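# Put the block into the white tray

## Task

Get the block resting on the bottom of the white tray; which face ends up underneath does not matter.

## Robot and tools

Robot: one UR7e-type arm, mounted tilted on the table. Its flange carries a V bracket with two parallel grippers. Gripper 1's fingers point along the hand's +z and close along hand x; its pads open to 50 mm. Gripper 2's fingers point along hand -x and close along hand z; its pads sit 25 mm wider (75 mm open) and can never hold anything of 23 mm or less. Gripper 2's grasp point lies 223 mm along hand -x and 223 mm along hand -z from gripper 1's. Fingertips reach 17.5 mm past each grasp point. A block sticks out 93 mm toward hand -y beside gripper 1. When one gripper points down the other is level and swings with every turn, so it can strike the table, objects or the arm.

Frames: every pose, velocity, target and offset uses the arm's base frame, which is tilted relative to the table. In base coordinates, up is (-0.134, -0.456, +0.880), so a pure dz is not vertical. end_effector_position is gripper 1's pad midpoint; all commands steer that point, and turns pivot about it. Scene frame: origin on the table below the base, +z up.

Row format (shared by execute_actions and move): 12 numbers, each in [-1, 1]: dx, dy, dz, rx, ry, rz, position_1, position_2, force_limit_1, force_limit_2, speed_1, speed_2. The first six are an offset from the current Hand target (not a pose), along base axes; 1.0 equals 0.6 m of travel or 180 degrees of turn, and rx, ry, rz form one rotation vector. The last six are absolute tool settings, not offsets. position: +1 fully open, about -0.65 pads meet (gripper 1), -1 closes until blocked. force_limit: -1 about 20 N, 0 about 102 N, +1 about 185 N per pad. speed: -1 is 20 mm/s, 0 is 85, +1 is 150. All start at +1. To leave a gripper unchanged, resend the previous numbers; a 0 is a real command.

execute_actions: actions is a list of actions; each action is a list of up to 15 rows, one per 1/30 s step, and a short action holds its last row. Every row in an action counts from the Hand target at that action's start, so repeating an offset moves further. cameras: list of names, ["all"], or []; images come by default only when actions is empty.

move: target is one row or a list of up to 15 rows, all offsets from the same starting Hand target. speed: m/s, 0.002 to 3.6, default 0.25 (turns up to twice that in rad/s); one value or one per target. blend: corner rounding in m for lists; 0 means stop at each point. stop_force: 3 to 120 N, halts the path when the wrist sensor feels that much push against the motion; omit it when backing away from contact. zero: with stop_force, true re-zeros first (default), false keeps the old zero. blocking=false returns after about 0.5 s while motion continues (not allowed with stop_force). cameras as above. The path ignores obstacles and the hand lags and overshoots more at high speed. Keep paths away from the arm's own base.

wait: seconds 0 to 10, holds the last command. stop: brakes a running move. zoom_image: camera (cam_high, cam_low or cam_wrist) and region [x0, y0, x1, y1] in pixels, at most 504 by 504; images are 672x504. zero_wrist_force: no arguments, re-zeros the force readings. read_manual: section "licences". finished_scene: scene = current scene number; it ends the scene irreversibly, and the block must already sit in the tray without help.

Results: end_effector_position (m) and end_effector_quat_wxyz in base frame, velocities, Hand target (the last commanded pose after clipping; next offsets start here; the hand may rest short of it, and any new command re-requests it), Tool commands, Joint positions, joint torques, Wrist force and Wrist torque in hand axes. position_measured (two counts, gripper 1 then 2): gripper 1 opening ≈ (250 - count) x 0.202 mm. object_status per gripper: 0 moving, 1 blocked while opening, 2 blocked while closing (a grip), 3 reached the command or pads met. A successful grip shows 2. The move: line reports done (within 3 mm and 2 degrees), off_target, moving, held or fault, plus limits=paced (pose clipped) or limits=held. Orientation commands are clipped to 32 degrees from the measured one each step.

Avoid: letting the block drop from height or releasing it while moving; anything leaving the table; hard contacts. External force of about 150 N, or contact torque over the joint limits (142 N m for the three big joints, 26.6 N m for the wrists), halts the arm for 10 s; the arm is stiff, so even a small target past a firm surface can trip this. Approach surfaces slowly, ideally with stop_force. Heavy holding or stretched poses heat motors; a MOTOR HOT line warns, and 85 °C locks the brakes for 30 to 60 s. Loose objects may occasionally get nudged by outside pushes.

Each tool is called after ">>>" as name([rows], argument=value, ...), one row to a line, values as JSON.

## Session

>>> execute_actions(actions=[], cameras=["cam_high"])

Scene clock: 0.00 s.
end_effector_position=(+0.4925, -0.3496, -0.0526) position_measured=(+3, +3) object_status=(+3, +3) end_effector_quat_wxyz=(-0.013, +0.922, -0.246, -0.300)
Joint positions: [-0.718 -0.381 0.578 -0.389 -1.825 1.648]
Joint velocities: within noise
Joint torques (N m): no reading
Wrist force (N): no reading
Wrist torque (N m): no reading
Wrist force, peak (N): no reading
Hand target: +0.4925, -0.3496, -0.0526; -0.013, +0.922, -0.246, -0.300
Tool commands: gripper/position_1=+1.0 gripper/position_2=+1.0 gripper/force_limit_1=+1.0 gripper/force_limit_2=+1.0 gripper/speed_1=+1.0 gripper/speed_2=+1.0
Images, in order (width x height): cam_high 672x504.

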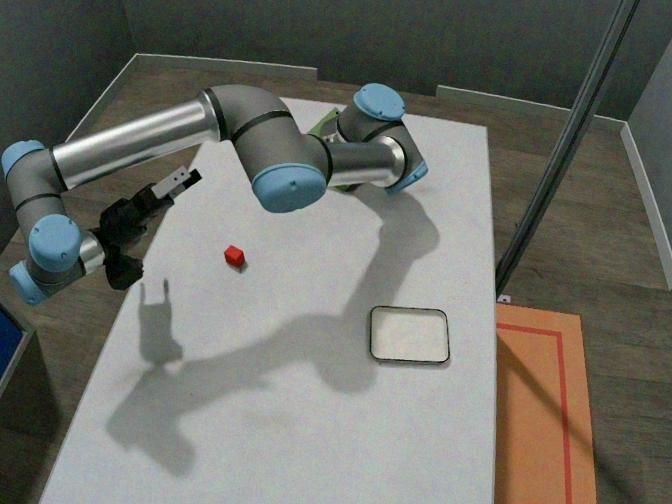

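>>> zoom_image(camera="cam_high", region=[194, 222, 274, 302])

Scaled by 6.300 from the camera's 672x504 image, which has a finer 960x720 frame.

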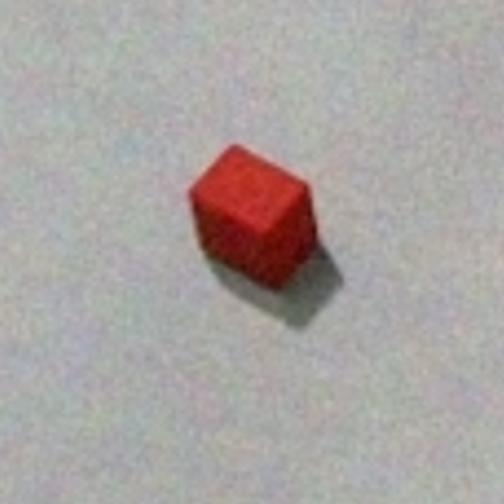

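>>> move(target=[-0.1595,0.299,0.1795,0.1914,-0.3493,0.5186,1,-1,-0.6,-0.5,1,1], speed=0.7, cameras=["cam_wrist"])

Scene clock: 19.17 s.
end_effector_position=(+0.4915, -0.3473, -0.0507) position_measured=(+3, +255) object_status=(+3, +3) end_effector_quat_wxyz=(-0.015, +0.927, -0.233, -0.295)
Joint positions: [-0.715 -0.406 0.619 -0.414 -1.842 1.627]
Joint torques (N m): [-43.76 -56.45 -28.71 3.94 -0.82 2.7]
Wrist force (N): [-0.1 0.2 -0.1]
Wrist torque (N m): [0.07 0.01 -0.02]
Wrist force, peak (N): [-8.9 3.6 -8.4]
Hand target: +0.4915, -0.3474, -0.0507; -0.015, +0.927, -0.233, -0.295 (not the last commanded pose)
Off the commanded pose: 0.227 m, 116 deg.
move: held (a check stopped the path); limits=held
pose unreachable: on one or more control steps of this call, first in action 0 (counted from 0), an arm could not follow its commanded pose, so it was not sent that pose on those steps. It may still have moved: this result reports where it is.
cause: moving toward the commanded pose would bring two parts of the arm too close to each other (its gripper and another part of the arm, with joints 4 (wrist 1) to 6 (wrist 3) between them, 25 mm apart when it was first held).
Images, in order (width x height): cam_wrist 672x504.

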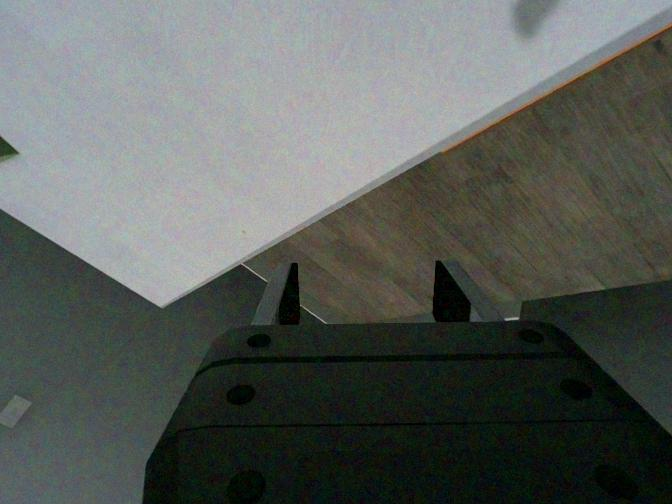

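>>> move(target=[0.0072,-0.063,0.317,-0.21,-0.3706,0.1267,1,-1,-0.6,-0.5,1,1], speed=0.7)

>>> move(target=[-0.165,0.3583,-0.1407,0.0633,0.137,0.506,1,-1,-0.6,-0.5,1,1], speed=0.7, cameras=["cam_high","cam_wrist"])

Scene clock: 34.47 s.
end_effector_position=(+0.4958, -0.3851, +0.1395) position_measured=(+3, +255) object_status=(+3, +3) end_effector_quat_wxyz=(+0.199, +0.915, -0.090, +0.339)
Joint positions: [-0.911 -1.516 2.136 -2.343 -1.84 0.963]
Joint torques (N m): [-28.24 -11.91 -20.08 -7.15 -1.29 -2.69]
Wrist force (N): [-2.8 2.8 -0.2]
Wrist torque (N m): [0.51 1.11 0.20]
Wrist force, peak (N): [-3.1 2.9 -2.0]
Hand target: +0.4958, -0.3852, +0.1395; +0.199, +0.915, -0.090, +0.339
Off the commanded pose: 0.000 m, 0 deg.
move: done

Scene clock: 36.60 s.
end_effector_position=(+0.3968, -0.1702, +0.0551) position_measured=(+3, +255) object_status=(+3, +3) end_effector_quat_wxyz=(-0.169, +0.764, +0.594, +0.186)
Joint positions: [-0.876 -1.436 2.183 -2.456 -1.815 -0.658]
Joint torques (N m): [-6.83 -14.83 -34.77 -7.16 -1.1 -2.94]
Wrist force (N): [-2.2 -4.5 -2.0]
Wrist torque (N m): [-0.68 0.64 0.20]
Wrist force, peak (N): [-2.2 -4.5 -2.0]
Hand target: +0.3968, -0.1702, +0.0550; -0.169, +0.764, +0.594, +0.186
Off the commanded pose: 0.000 m, 0 deg.
move: done
Images, in order (width x height): cam_high 672x504, cam_wrist 672x504.

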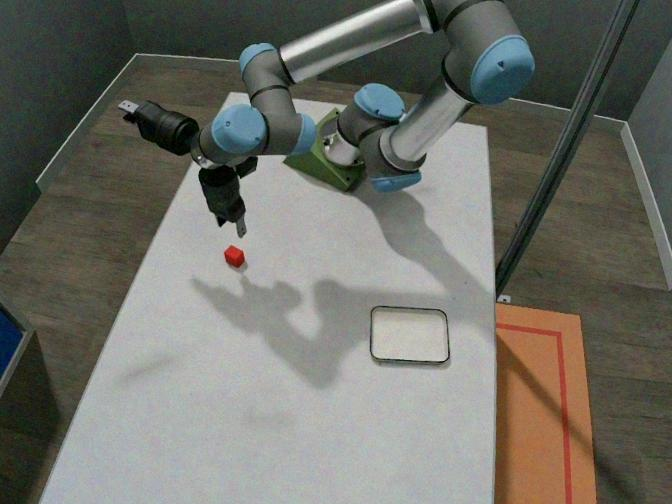

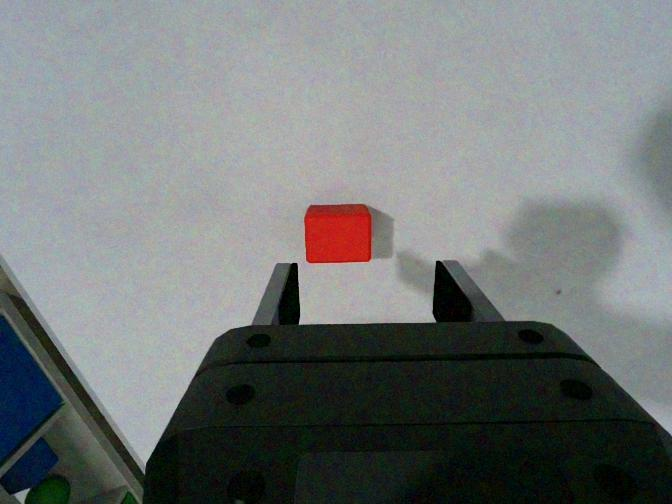

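>>> move(target=[0.0413,0.0696,-0.1804,0,0,0,1,-1,-0.6,-0.5,0,1], speed=0.2)

>>> move(target=[0,0,0,0,0,0,-1,-1,-0.6,-0.5,0,1], cameras=["cam_wrist"])

Scene clock: 42.07 s.
end_effector_position=(+0.4216, -0.1284, -0.0531) position_measured=(+3, +255) object_status=(+3, +3) end_effector_quat_wxyz=(-0.169, +0.764, +0.594, +0.186)
Joint positions: [-0.771 -1.189 2.264 -2.758 -1.828 -0.551]
Joint torques (N m): [-6.56 -20.96 -29.9 -6.77 -4.99 2.59]
Wrist force (N): [-1.5 -4.0 -1.4]
Wrist torque (N m): [-0.49 0.48 0.06]
Wrist force, peak (N): [-1.8 -4.7 -4.7]
Hand target: +0.4216, -0.1284, -0.0532; -0.169, +0.764, +0.594, +0.186
Off the commanded pose: 0.000 m, 0 deg.
move: done

Scene clock: 42.57 s.
end_effector_position=(+0.4216, -0.1284, -0.0532) position_measured=(+63, +255) object_status=(+2, +3) end_effector_quat_wxyz=(-0.169, +0.764, +0.594, +0.186)
Joint positions: [-0.771 -1.189 2.264 -2.759 -1.828 -0.551]
Joint torques (N m): [-9.03 -22.27 -28.99 -6.76 -4.31 2.58]
Wrist force (N): [-1.3 -3.7 -1.9]
Wrist torque (N m): [-0.44 0.45 0.06]
Wrist force, peak (N): [-1.6 -4.2 -1.9]
Hand target: +0.4216, -0.1284, -0.0532; -0.169, +0.764, +0.594, +0.186
Off the commanded pose: 0.000 m, 0 deg.
move: done
Images, in order (width x height): cam_wrist 672x504.

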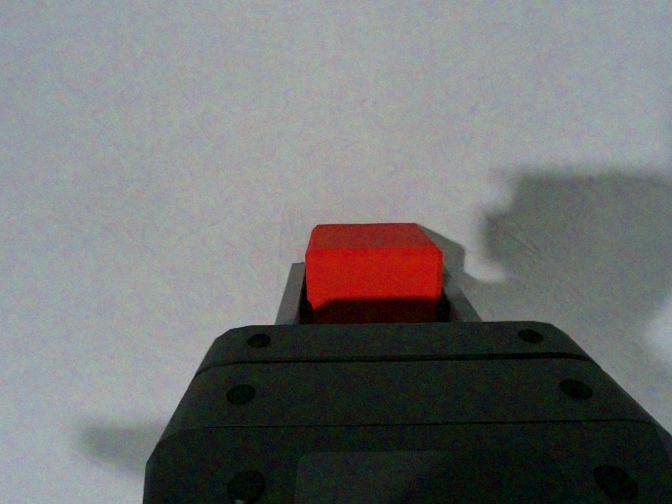

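>>> move([
  [-0.0133,-0.0457,0.088,0,0,0,-1,-1,-0.6,-0.5,0,1],
  [0.019,0.5453,0.4705,0,0,0,-1,-1,-0.6,-0.5,0,1],
], blend=[0.04,0], speed=0.5, cameras=["cam_high","cam_wrist"])

Scene clock: 106.60 s.
end_effector_position=(+0.4330, +0.1987, +0.2291) position_measured=(+63, +255) object_status=(+2, +3) end_effector_quat_wxyz=(-0.169, +0.764, +0.594, +0.186)
Joint positions: [-0.047 -1.733 1.907 -1.654 -1.837 0.199]
Joint torques (N m): [0.86 -19.22 -31.73 -1.79 -5.12 2.72]
Wrist force (N): [-1.7 -4.0 -1.5]
Wrist torque (N m): [-0.52 0.49 0.10]
Wrist force, peak (N): [-6.5 -3.8 -4.2]
Hand target: +0.4330, +0.1988, +0.2291; -0.169, +0.764, +0.594, +0.186
Off the commanded pose: 0.000 m, 0 deg.
move: done; blend cut to 0.03 m at target 1
Images, in order (width x height): cam_high 672x504, cam_wrist 672x504.

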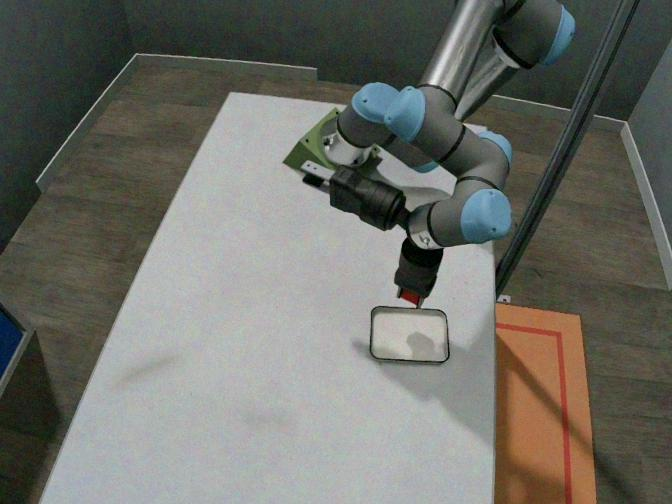

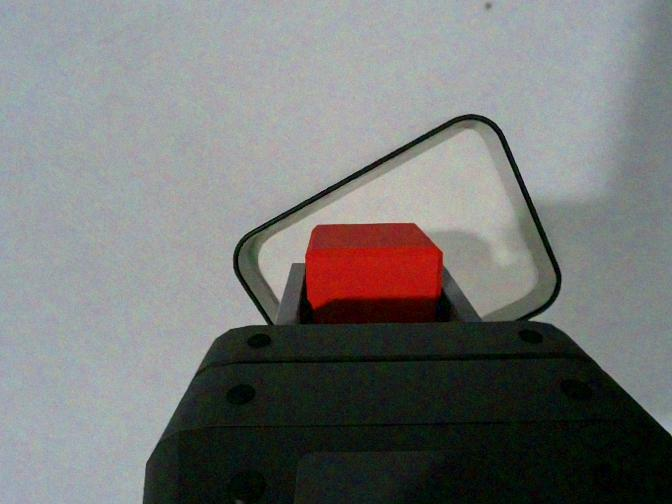

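>>> move([
  [0.0797,0.0652,-0.0678,0,0,0,-1,-1,-0.6,-0.5,0,1],
  [0.0872,0.0905,-0.117,0,0,0,-1,-1,-0.6,-0.5,0,1],
], blend=[0.01,0], speed=[0.25,0.08], cameras=["cam_wrist"])

>>> move(target=[0,0,0,0,0,0,1,-1,-0.6,-0.5,-0.5,1])

>>> move(target=[-0.0178,-0.0608,0.1173,0,0,0,1,-1,-0.6,-0.5,-0.5,1], cameras=["cam_wrist"])

Scene clock: 111.97 s.
end_effector_position=(+0.4853, +0.2530, +0.1590) position_measured=(+63, +255) object_status=(+2, +3) end_effector_quat_wxyz=(-0.169, +0.764, +0.594, +0.186)
Joint positions: [0.072 -1.523 1.887 -1.813 -1.824 0.322]
Joint torques (N m): [-1.92 -27.85 -14.82 -3.96 -1.53 2.58]
Wrist force (N): [-1.6 -4.5 -1.7]
Wrist torque (N m): [-0.58 0.49 0.08]
Wrist force, peak (N): [-2.8 -5.9 -4.3]
Hand target: +0.4853, +0.2531, +0.1589; -0.169, +0.764, +0.594, +0.186
Off the commanded pose: 0.000 m, 0 deg.
move: done
Images, in order (width x height): cam_wrist 672x504.

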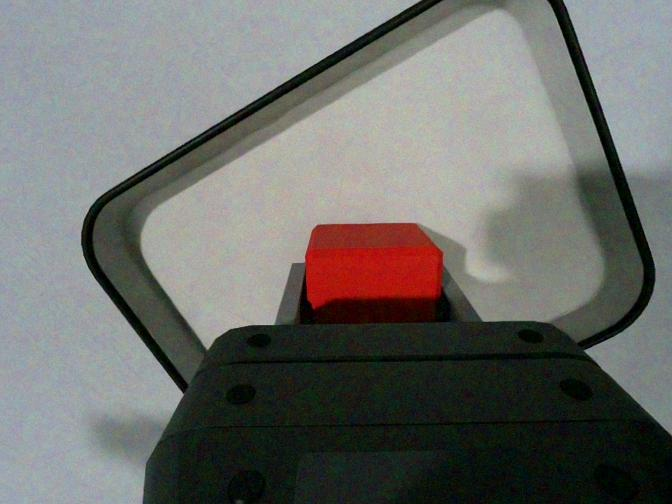

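Scene clock: 112.47 s.
end_effector_position=(+0.4853, +0.2531, +0.1589) position_measured=(+3, +255) object_status=(+3, +3) end_effector_quat_wxyz=(-0.169, +0.764, +0.594, +0.186)
Joint positions: [0.072 -1.523 1.887 -1.813 -1.824 0.322]
Joint torques (N m): [-1.57 -29.42 -13.86 -3.89 -1.43 2.77]
Wrist force (N): [-1.7 -4.5 -2.0]
Wrist torque (N m): [-0.57 0.52 0.07]
Wrist force, peak (N): [-1.4 -4.6 -2.1]
Hand target: +0.4853, +0.2531, +0.1589; -0.169, +0.764, +0.594, +0.186
Off the commanded pose: 0.000 m, 0 deg.
move: done

Scene clock: 113.60 s.
end_effector_position=(+0.4747, +0.2167, +0.2292) position_measured=(+3, +255) object_status=(+3, +3) end_effector_quat_wxyz=(-0.169, +0.764, +0.594, +0.186)
Joint positions: [-0.004 -1.62 1.803 -1.652 -1.832 0.244]
Joint torques (N m): [-21.38 -42.3 -32.68 -1.23 -5.14 -2.62]
Wrist force (N): [-1.6 -3.8 -1.9]
Wrist torque (N m): [-0.51 0.45 0.09]
Wrist force, peak (N): [-1.4 -4.4 -4.3]
Hand target: +0.4746, +0.2166, +0.2293; -0.169, +0.764, +0.594, +0.186
Off the commanded pose: 0.000 m, 0 deg.
move: done
Images, in order (width x height): cam_wrist 672x504.

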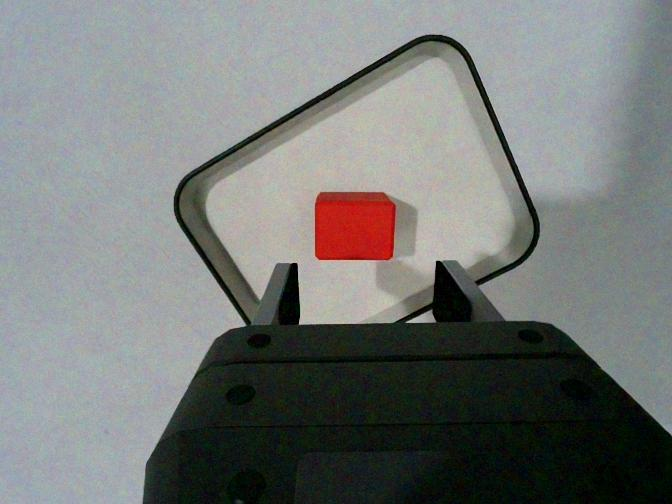

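>>> finished_scene(scene=2)

The scene is finished: the task was done.


## Next scene

The same job, from a new start.

>>> execute_actions(actions=[], cameras=["cam_high"])

Scene clock: 0.00 s.
end_effector_position=(+0.2135, +0.2111, +0.3260) position_measured=(+3, +3) object_status=(+3, +3) end_effector_quat_wxyz=(-0.412, -0.024, +0.911, -0.014)
Joint positions: [0.218 -1.727 1.773 -1.553 -1.567 -1.407]
Joint velocities: within noise
Joint torques (N m): no reading
Wrist force (N): no reading
Wrist torque (N m): no reading
Wrist force, peak (N): no reading
Hand target: +0.2135, +0.2111, +0.3260; -0.412, -0.024, +0.911, -0.014
Tool commands: gripper/position_1=+1.0 gripper/position_2=+1.0 gripper/force_limit_1=+1.0 gripper/force_limit_2=+1.0 gripper/speed_1=+1.0 gripper/speed_2=+1.0
Images, in order (width x height): cam_high 672x504.

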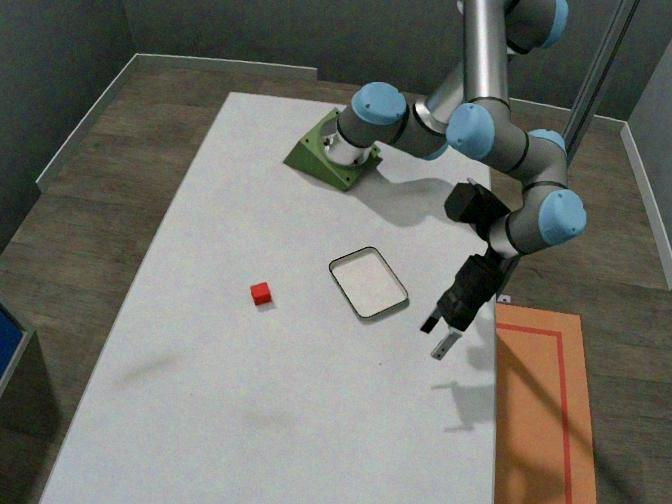

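>>> zoom_image(camera="cam_high", region=[221, 254, 301, 334])

Scaled by 6.300 from the camera's 672x504 image, which has a finer 960x720 frame.

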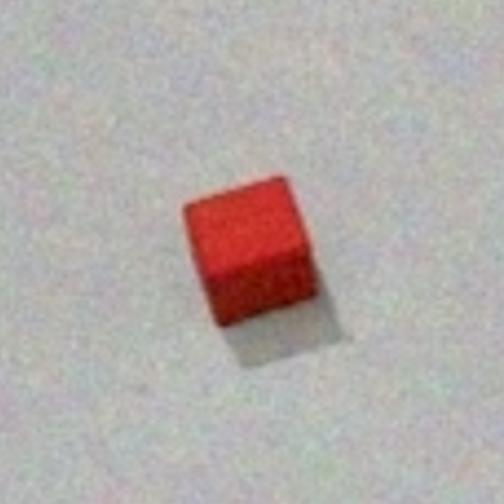

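>>> move(target=[0.4377,-0.5123,-0.3675,0.0372,-0.2187,-0.3505,1,-1,-0.6,-0.5,1,1], speed=0.7, cameras=["cam_wrist"])

Scene clock: 12.17 s.
end_effector_position=(+0.4760, -0.0962, +0.1056) position_measured=(+3, +255) object_status=(+3, +3) end_effector_quat_wxyz=(-0.043, +0.430, +0.869, +0.242)
Joint positions: [-0.734 -1.457 2.206 -2.891 -1.351 -1.162]
Joint torques (N m): [-6.83 -14.99 -35.5 -7.39 -3.22 2.89]
Wrist force (N): [0.8 3.8 1.4]
Wrist torque (N m): [0.43 -0.72 -0.15]
Wrist force, peak (N): [1.3 4.7 0.3]
Hand target: +0.4761, -0.0962, +0.1055; -0.042, +0.430, +0.869, +0.242
Off the commanded pose: 0.000 m, 0 deg.
move: done
Images, in order (width x height): cam_wrist 672x504.

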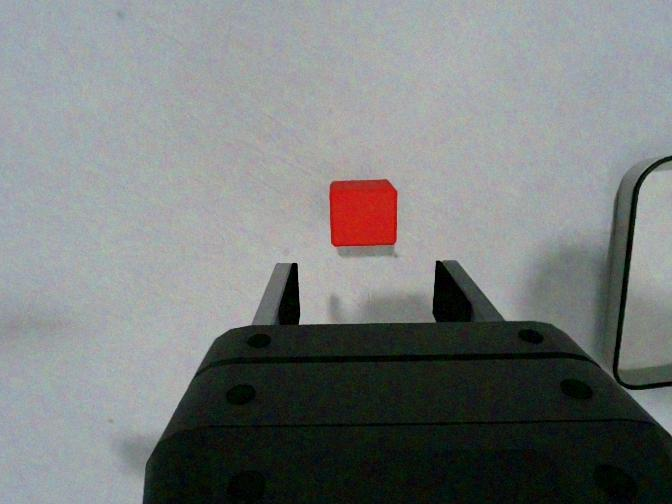

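>>> move(target=[0.0170,0.0930,-0.1722,0,0,0,1,-1,-0.6,-0.5,0,1], speed=0.22)

>>> move(target=[0,0,0,0,0,0,-1,-1,-0.6,-0.5,0,1])

>>> move([
  [-0.0133,-0.0457,0.088,0,0,0,-1,-1,-0.6,-0.5,0,1],
  [-0.1972,0.2753,0.2265,0,0,0,-1,-1,-0.6,-0.5,0,1],
], blend=[0.03,0], speed=0.4, cameras=["cam_wrist"])

Scene clock: 19.57 s.
end_effector_position=(+0.4863, -0.0405, +0.0022) position_measured=(+3, +255) object_status=(+3, +3) end_effector_quat_wxyz=(-0.043, +0.430, +0.869, +0.242)
Joint positions: [-0.613 -1.219 2.315 -3.257 -1.417 -1.059]
Joint torques (N m): [-9.59 -22.83 -29.03 -6.95 -3.8 2.78]
Wrist force (N): [1.5 3.8 1.9]
Wrist torque (N m): [0.45 -0.89 -0.24]
Wrist force, peak (N): [1.8 3.7 4.8]
Hand target: +0.4863, -0.0404, +0.0022; -0.042, +0.430, +0.869, +0.242
Off the commanded pose: 0.000 m, 0 deg.
move: done

Scene clock: 20.07 s.
end_effector_position=(+0.4863, -0.0404, +0.0022) position_measured=(+61, +255) object_status=(+2, +3) end_effector_quat_wxyz=(-0.042, +0.430, +0.869, +0.242)
Joint positions: [-0.613 -1.218 2.315 -3.257 -1.417 -1.059]
Joint torques (N m): [-8.57 -22.74 -29.26 -7.03 -3.63 2.63]
Wrist force (N): [1.2 3.8 1.5]
Wrist torque (N m): [0.46 -0.82 -0.23]
Wrist force, peak (N): [1.7 3.7 2.3]
Hand target: +0.4863, -0.0404, +0.0022; -0.042, +0.430, +0.869, +0.242
Off the commanded pose: 0.000 m, 0 deg.
move: done

Scene clock: 21.90 s.
end_effector_position=(+0.3681, +0.1247, +0.1380) position_measured=(+61, +255) object_status=(+2, +3) end_effector_quat_wxyz=(-0.042, +0.430, +0.869, +0.242)
Joint positions: [-0.336 -1.923 2.502 -2.757 -1.574 -0.829]
Joint torques (N m): [2.62 -18.64 -33.83 -4.26 -4.36 2.71]
Wrist force (N): [1.1 3.1 1.9]
Wrist torque (N m): [0.27 -0.80 -0.15]
Wrist force, peak (N): [1.6 3.9 6.0]
Hand target: +0.3680, +0.1247, +0.1381; -0.042, +0.430, +0.869, +0.242
Off the commanded pose: 0.000 m, 0 deg.
move: done
Images, in order (width x height): cam_wrist 672x504.

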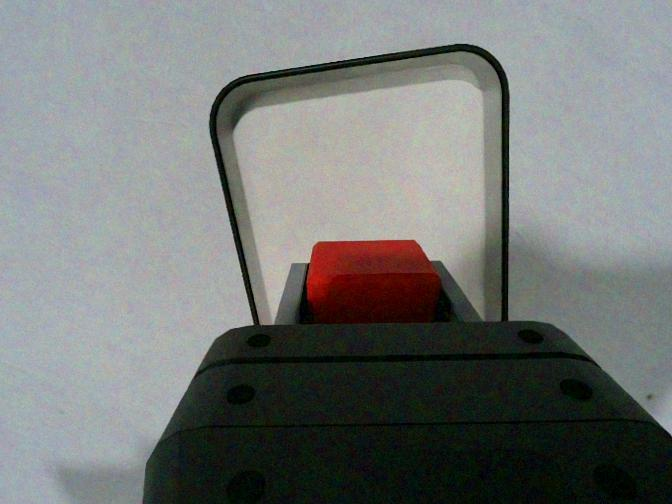

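>>> move(target=[0.0125,0.043,-0.083,0,0,0,-1,-1,-0.6,-0.5,0,1], speed=0.1)

>>> move(target=[0,0,0,0,0,0,1,-1,-0.6,-0.5,-0.5,1])

>>> move(target=[-0.0178,-0.0608,0.1173,0,0,0,1,-1,-0.6,-0.5,-0.5,1], cameras=["cam_wrist"])

Scene clock: 24.90 s.
end_effector_position=(+0.3755, +0.1505, +0.0883) position_measured=(+61, +255) object_status=(+2, +3) end_effector_quat_wxyz=(-0.042, +0.430, +0.869, +0.242) end_effector_velocity=(+0.000, +0.000, +0.000) end_effector_angular_velocity=(-0.001, -0.002, +0.000)
Joint positions: [-0.236 -1.753 2.559 -2.982 -1.631 -0.748]
Joint velocities: [0.002 0.003 0 -0.005 -0.001 0.001]
Joint torques (N m): [2 -8.72 -11.4 -6.51 -4.43 2.65]
Wrist force (N): [0.9 4.0 2.1]
Wrist torque (N m): [0.43 -0.76 -0.16]
Wrist force, peak (N): [1.3 3.5 3.7]
Hand target: +0.3755, +0.1505, +0.0883; -0.042, +0.430, +0.869, +0.242
Off the commanded pose: 0.000 m, 0 deg.
move: done

Scene clock: 25.40 s.
end_effector_position=(+0.3755, +0.1505, +0.0883) position_measured=(+3, +255) object_status=(+3, +3) end_effector_quat_wxyz=(-0.042, +0.430, +0.869, +0.242)
Joint positions: [-0.236 -1.752 2.559 -2.982 -1.631 -0.748]
Joint torques (N m): [1.72 -8.06 -11.71 -6.84 -4.43 2.72]
Wrist force (N): [1.1 3.8 2.0]
Wrist torque (N m): [0.38 -0.79 -0.16]
Wrist force, peak (N): [1.1 4.1 2.0]
Hand target: +0.3755, +0.1505, +0.0883; -0.042, +0.430, +0.869, +0.242
Off the commanded pose: 0.000 m, 0 deg.
move: done

Scene clock: 26.67 s.
end_effector_position=(+0.3649, +0.1141, +0.1586) position_measured=(+3, +255) object_status=(+3, +3) end_effector_quat_wxyz=(-0.042, +0.430, +0.869, +0.242)
Joint positions: [-0.378 -1.98 2.471 -2.669 -1.55 -0.864]
Joint torques (N m): [-16.39 -17.32 -36.14 -4.53 -0.57 -3]
Wrist force (N): [1.6 3.1 1.8]
Wrist torque (N m): [0.17 -0.92 -0.08]
Wrist force, peak (N): [1.0 3.5 4.6]
Hand target: +0.3648, +0.1141, +0.1586; -0.042, +0.430, +0.869, +0.242
Off the commanded pose: 0.000 m, 0 deg.
move: done
Images, in order (width x height): cam_wrist 672x504.

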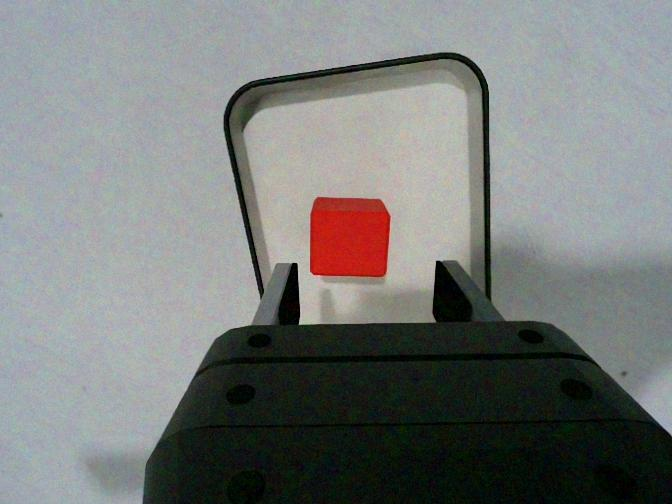

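>>> finished_scene(scene=3)

The scene is finished: the task was done.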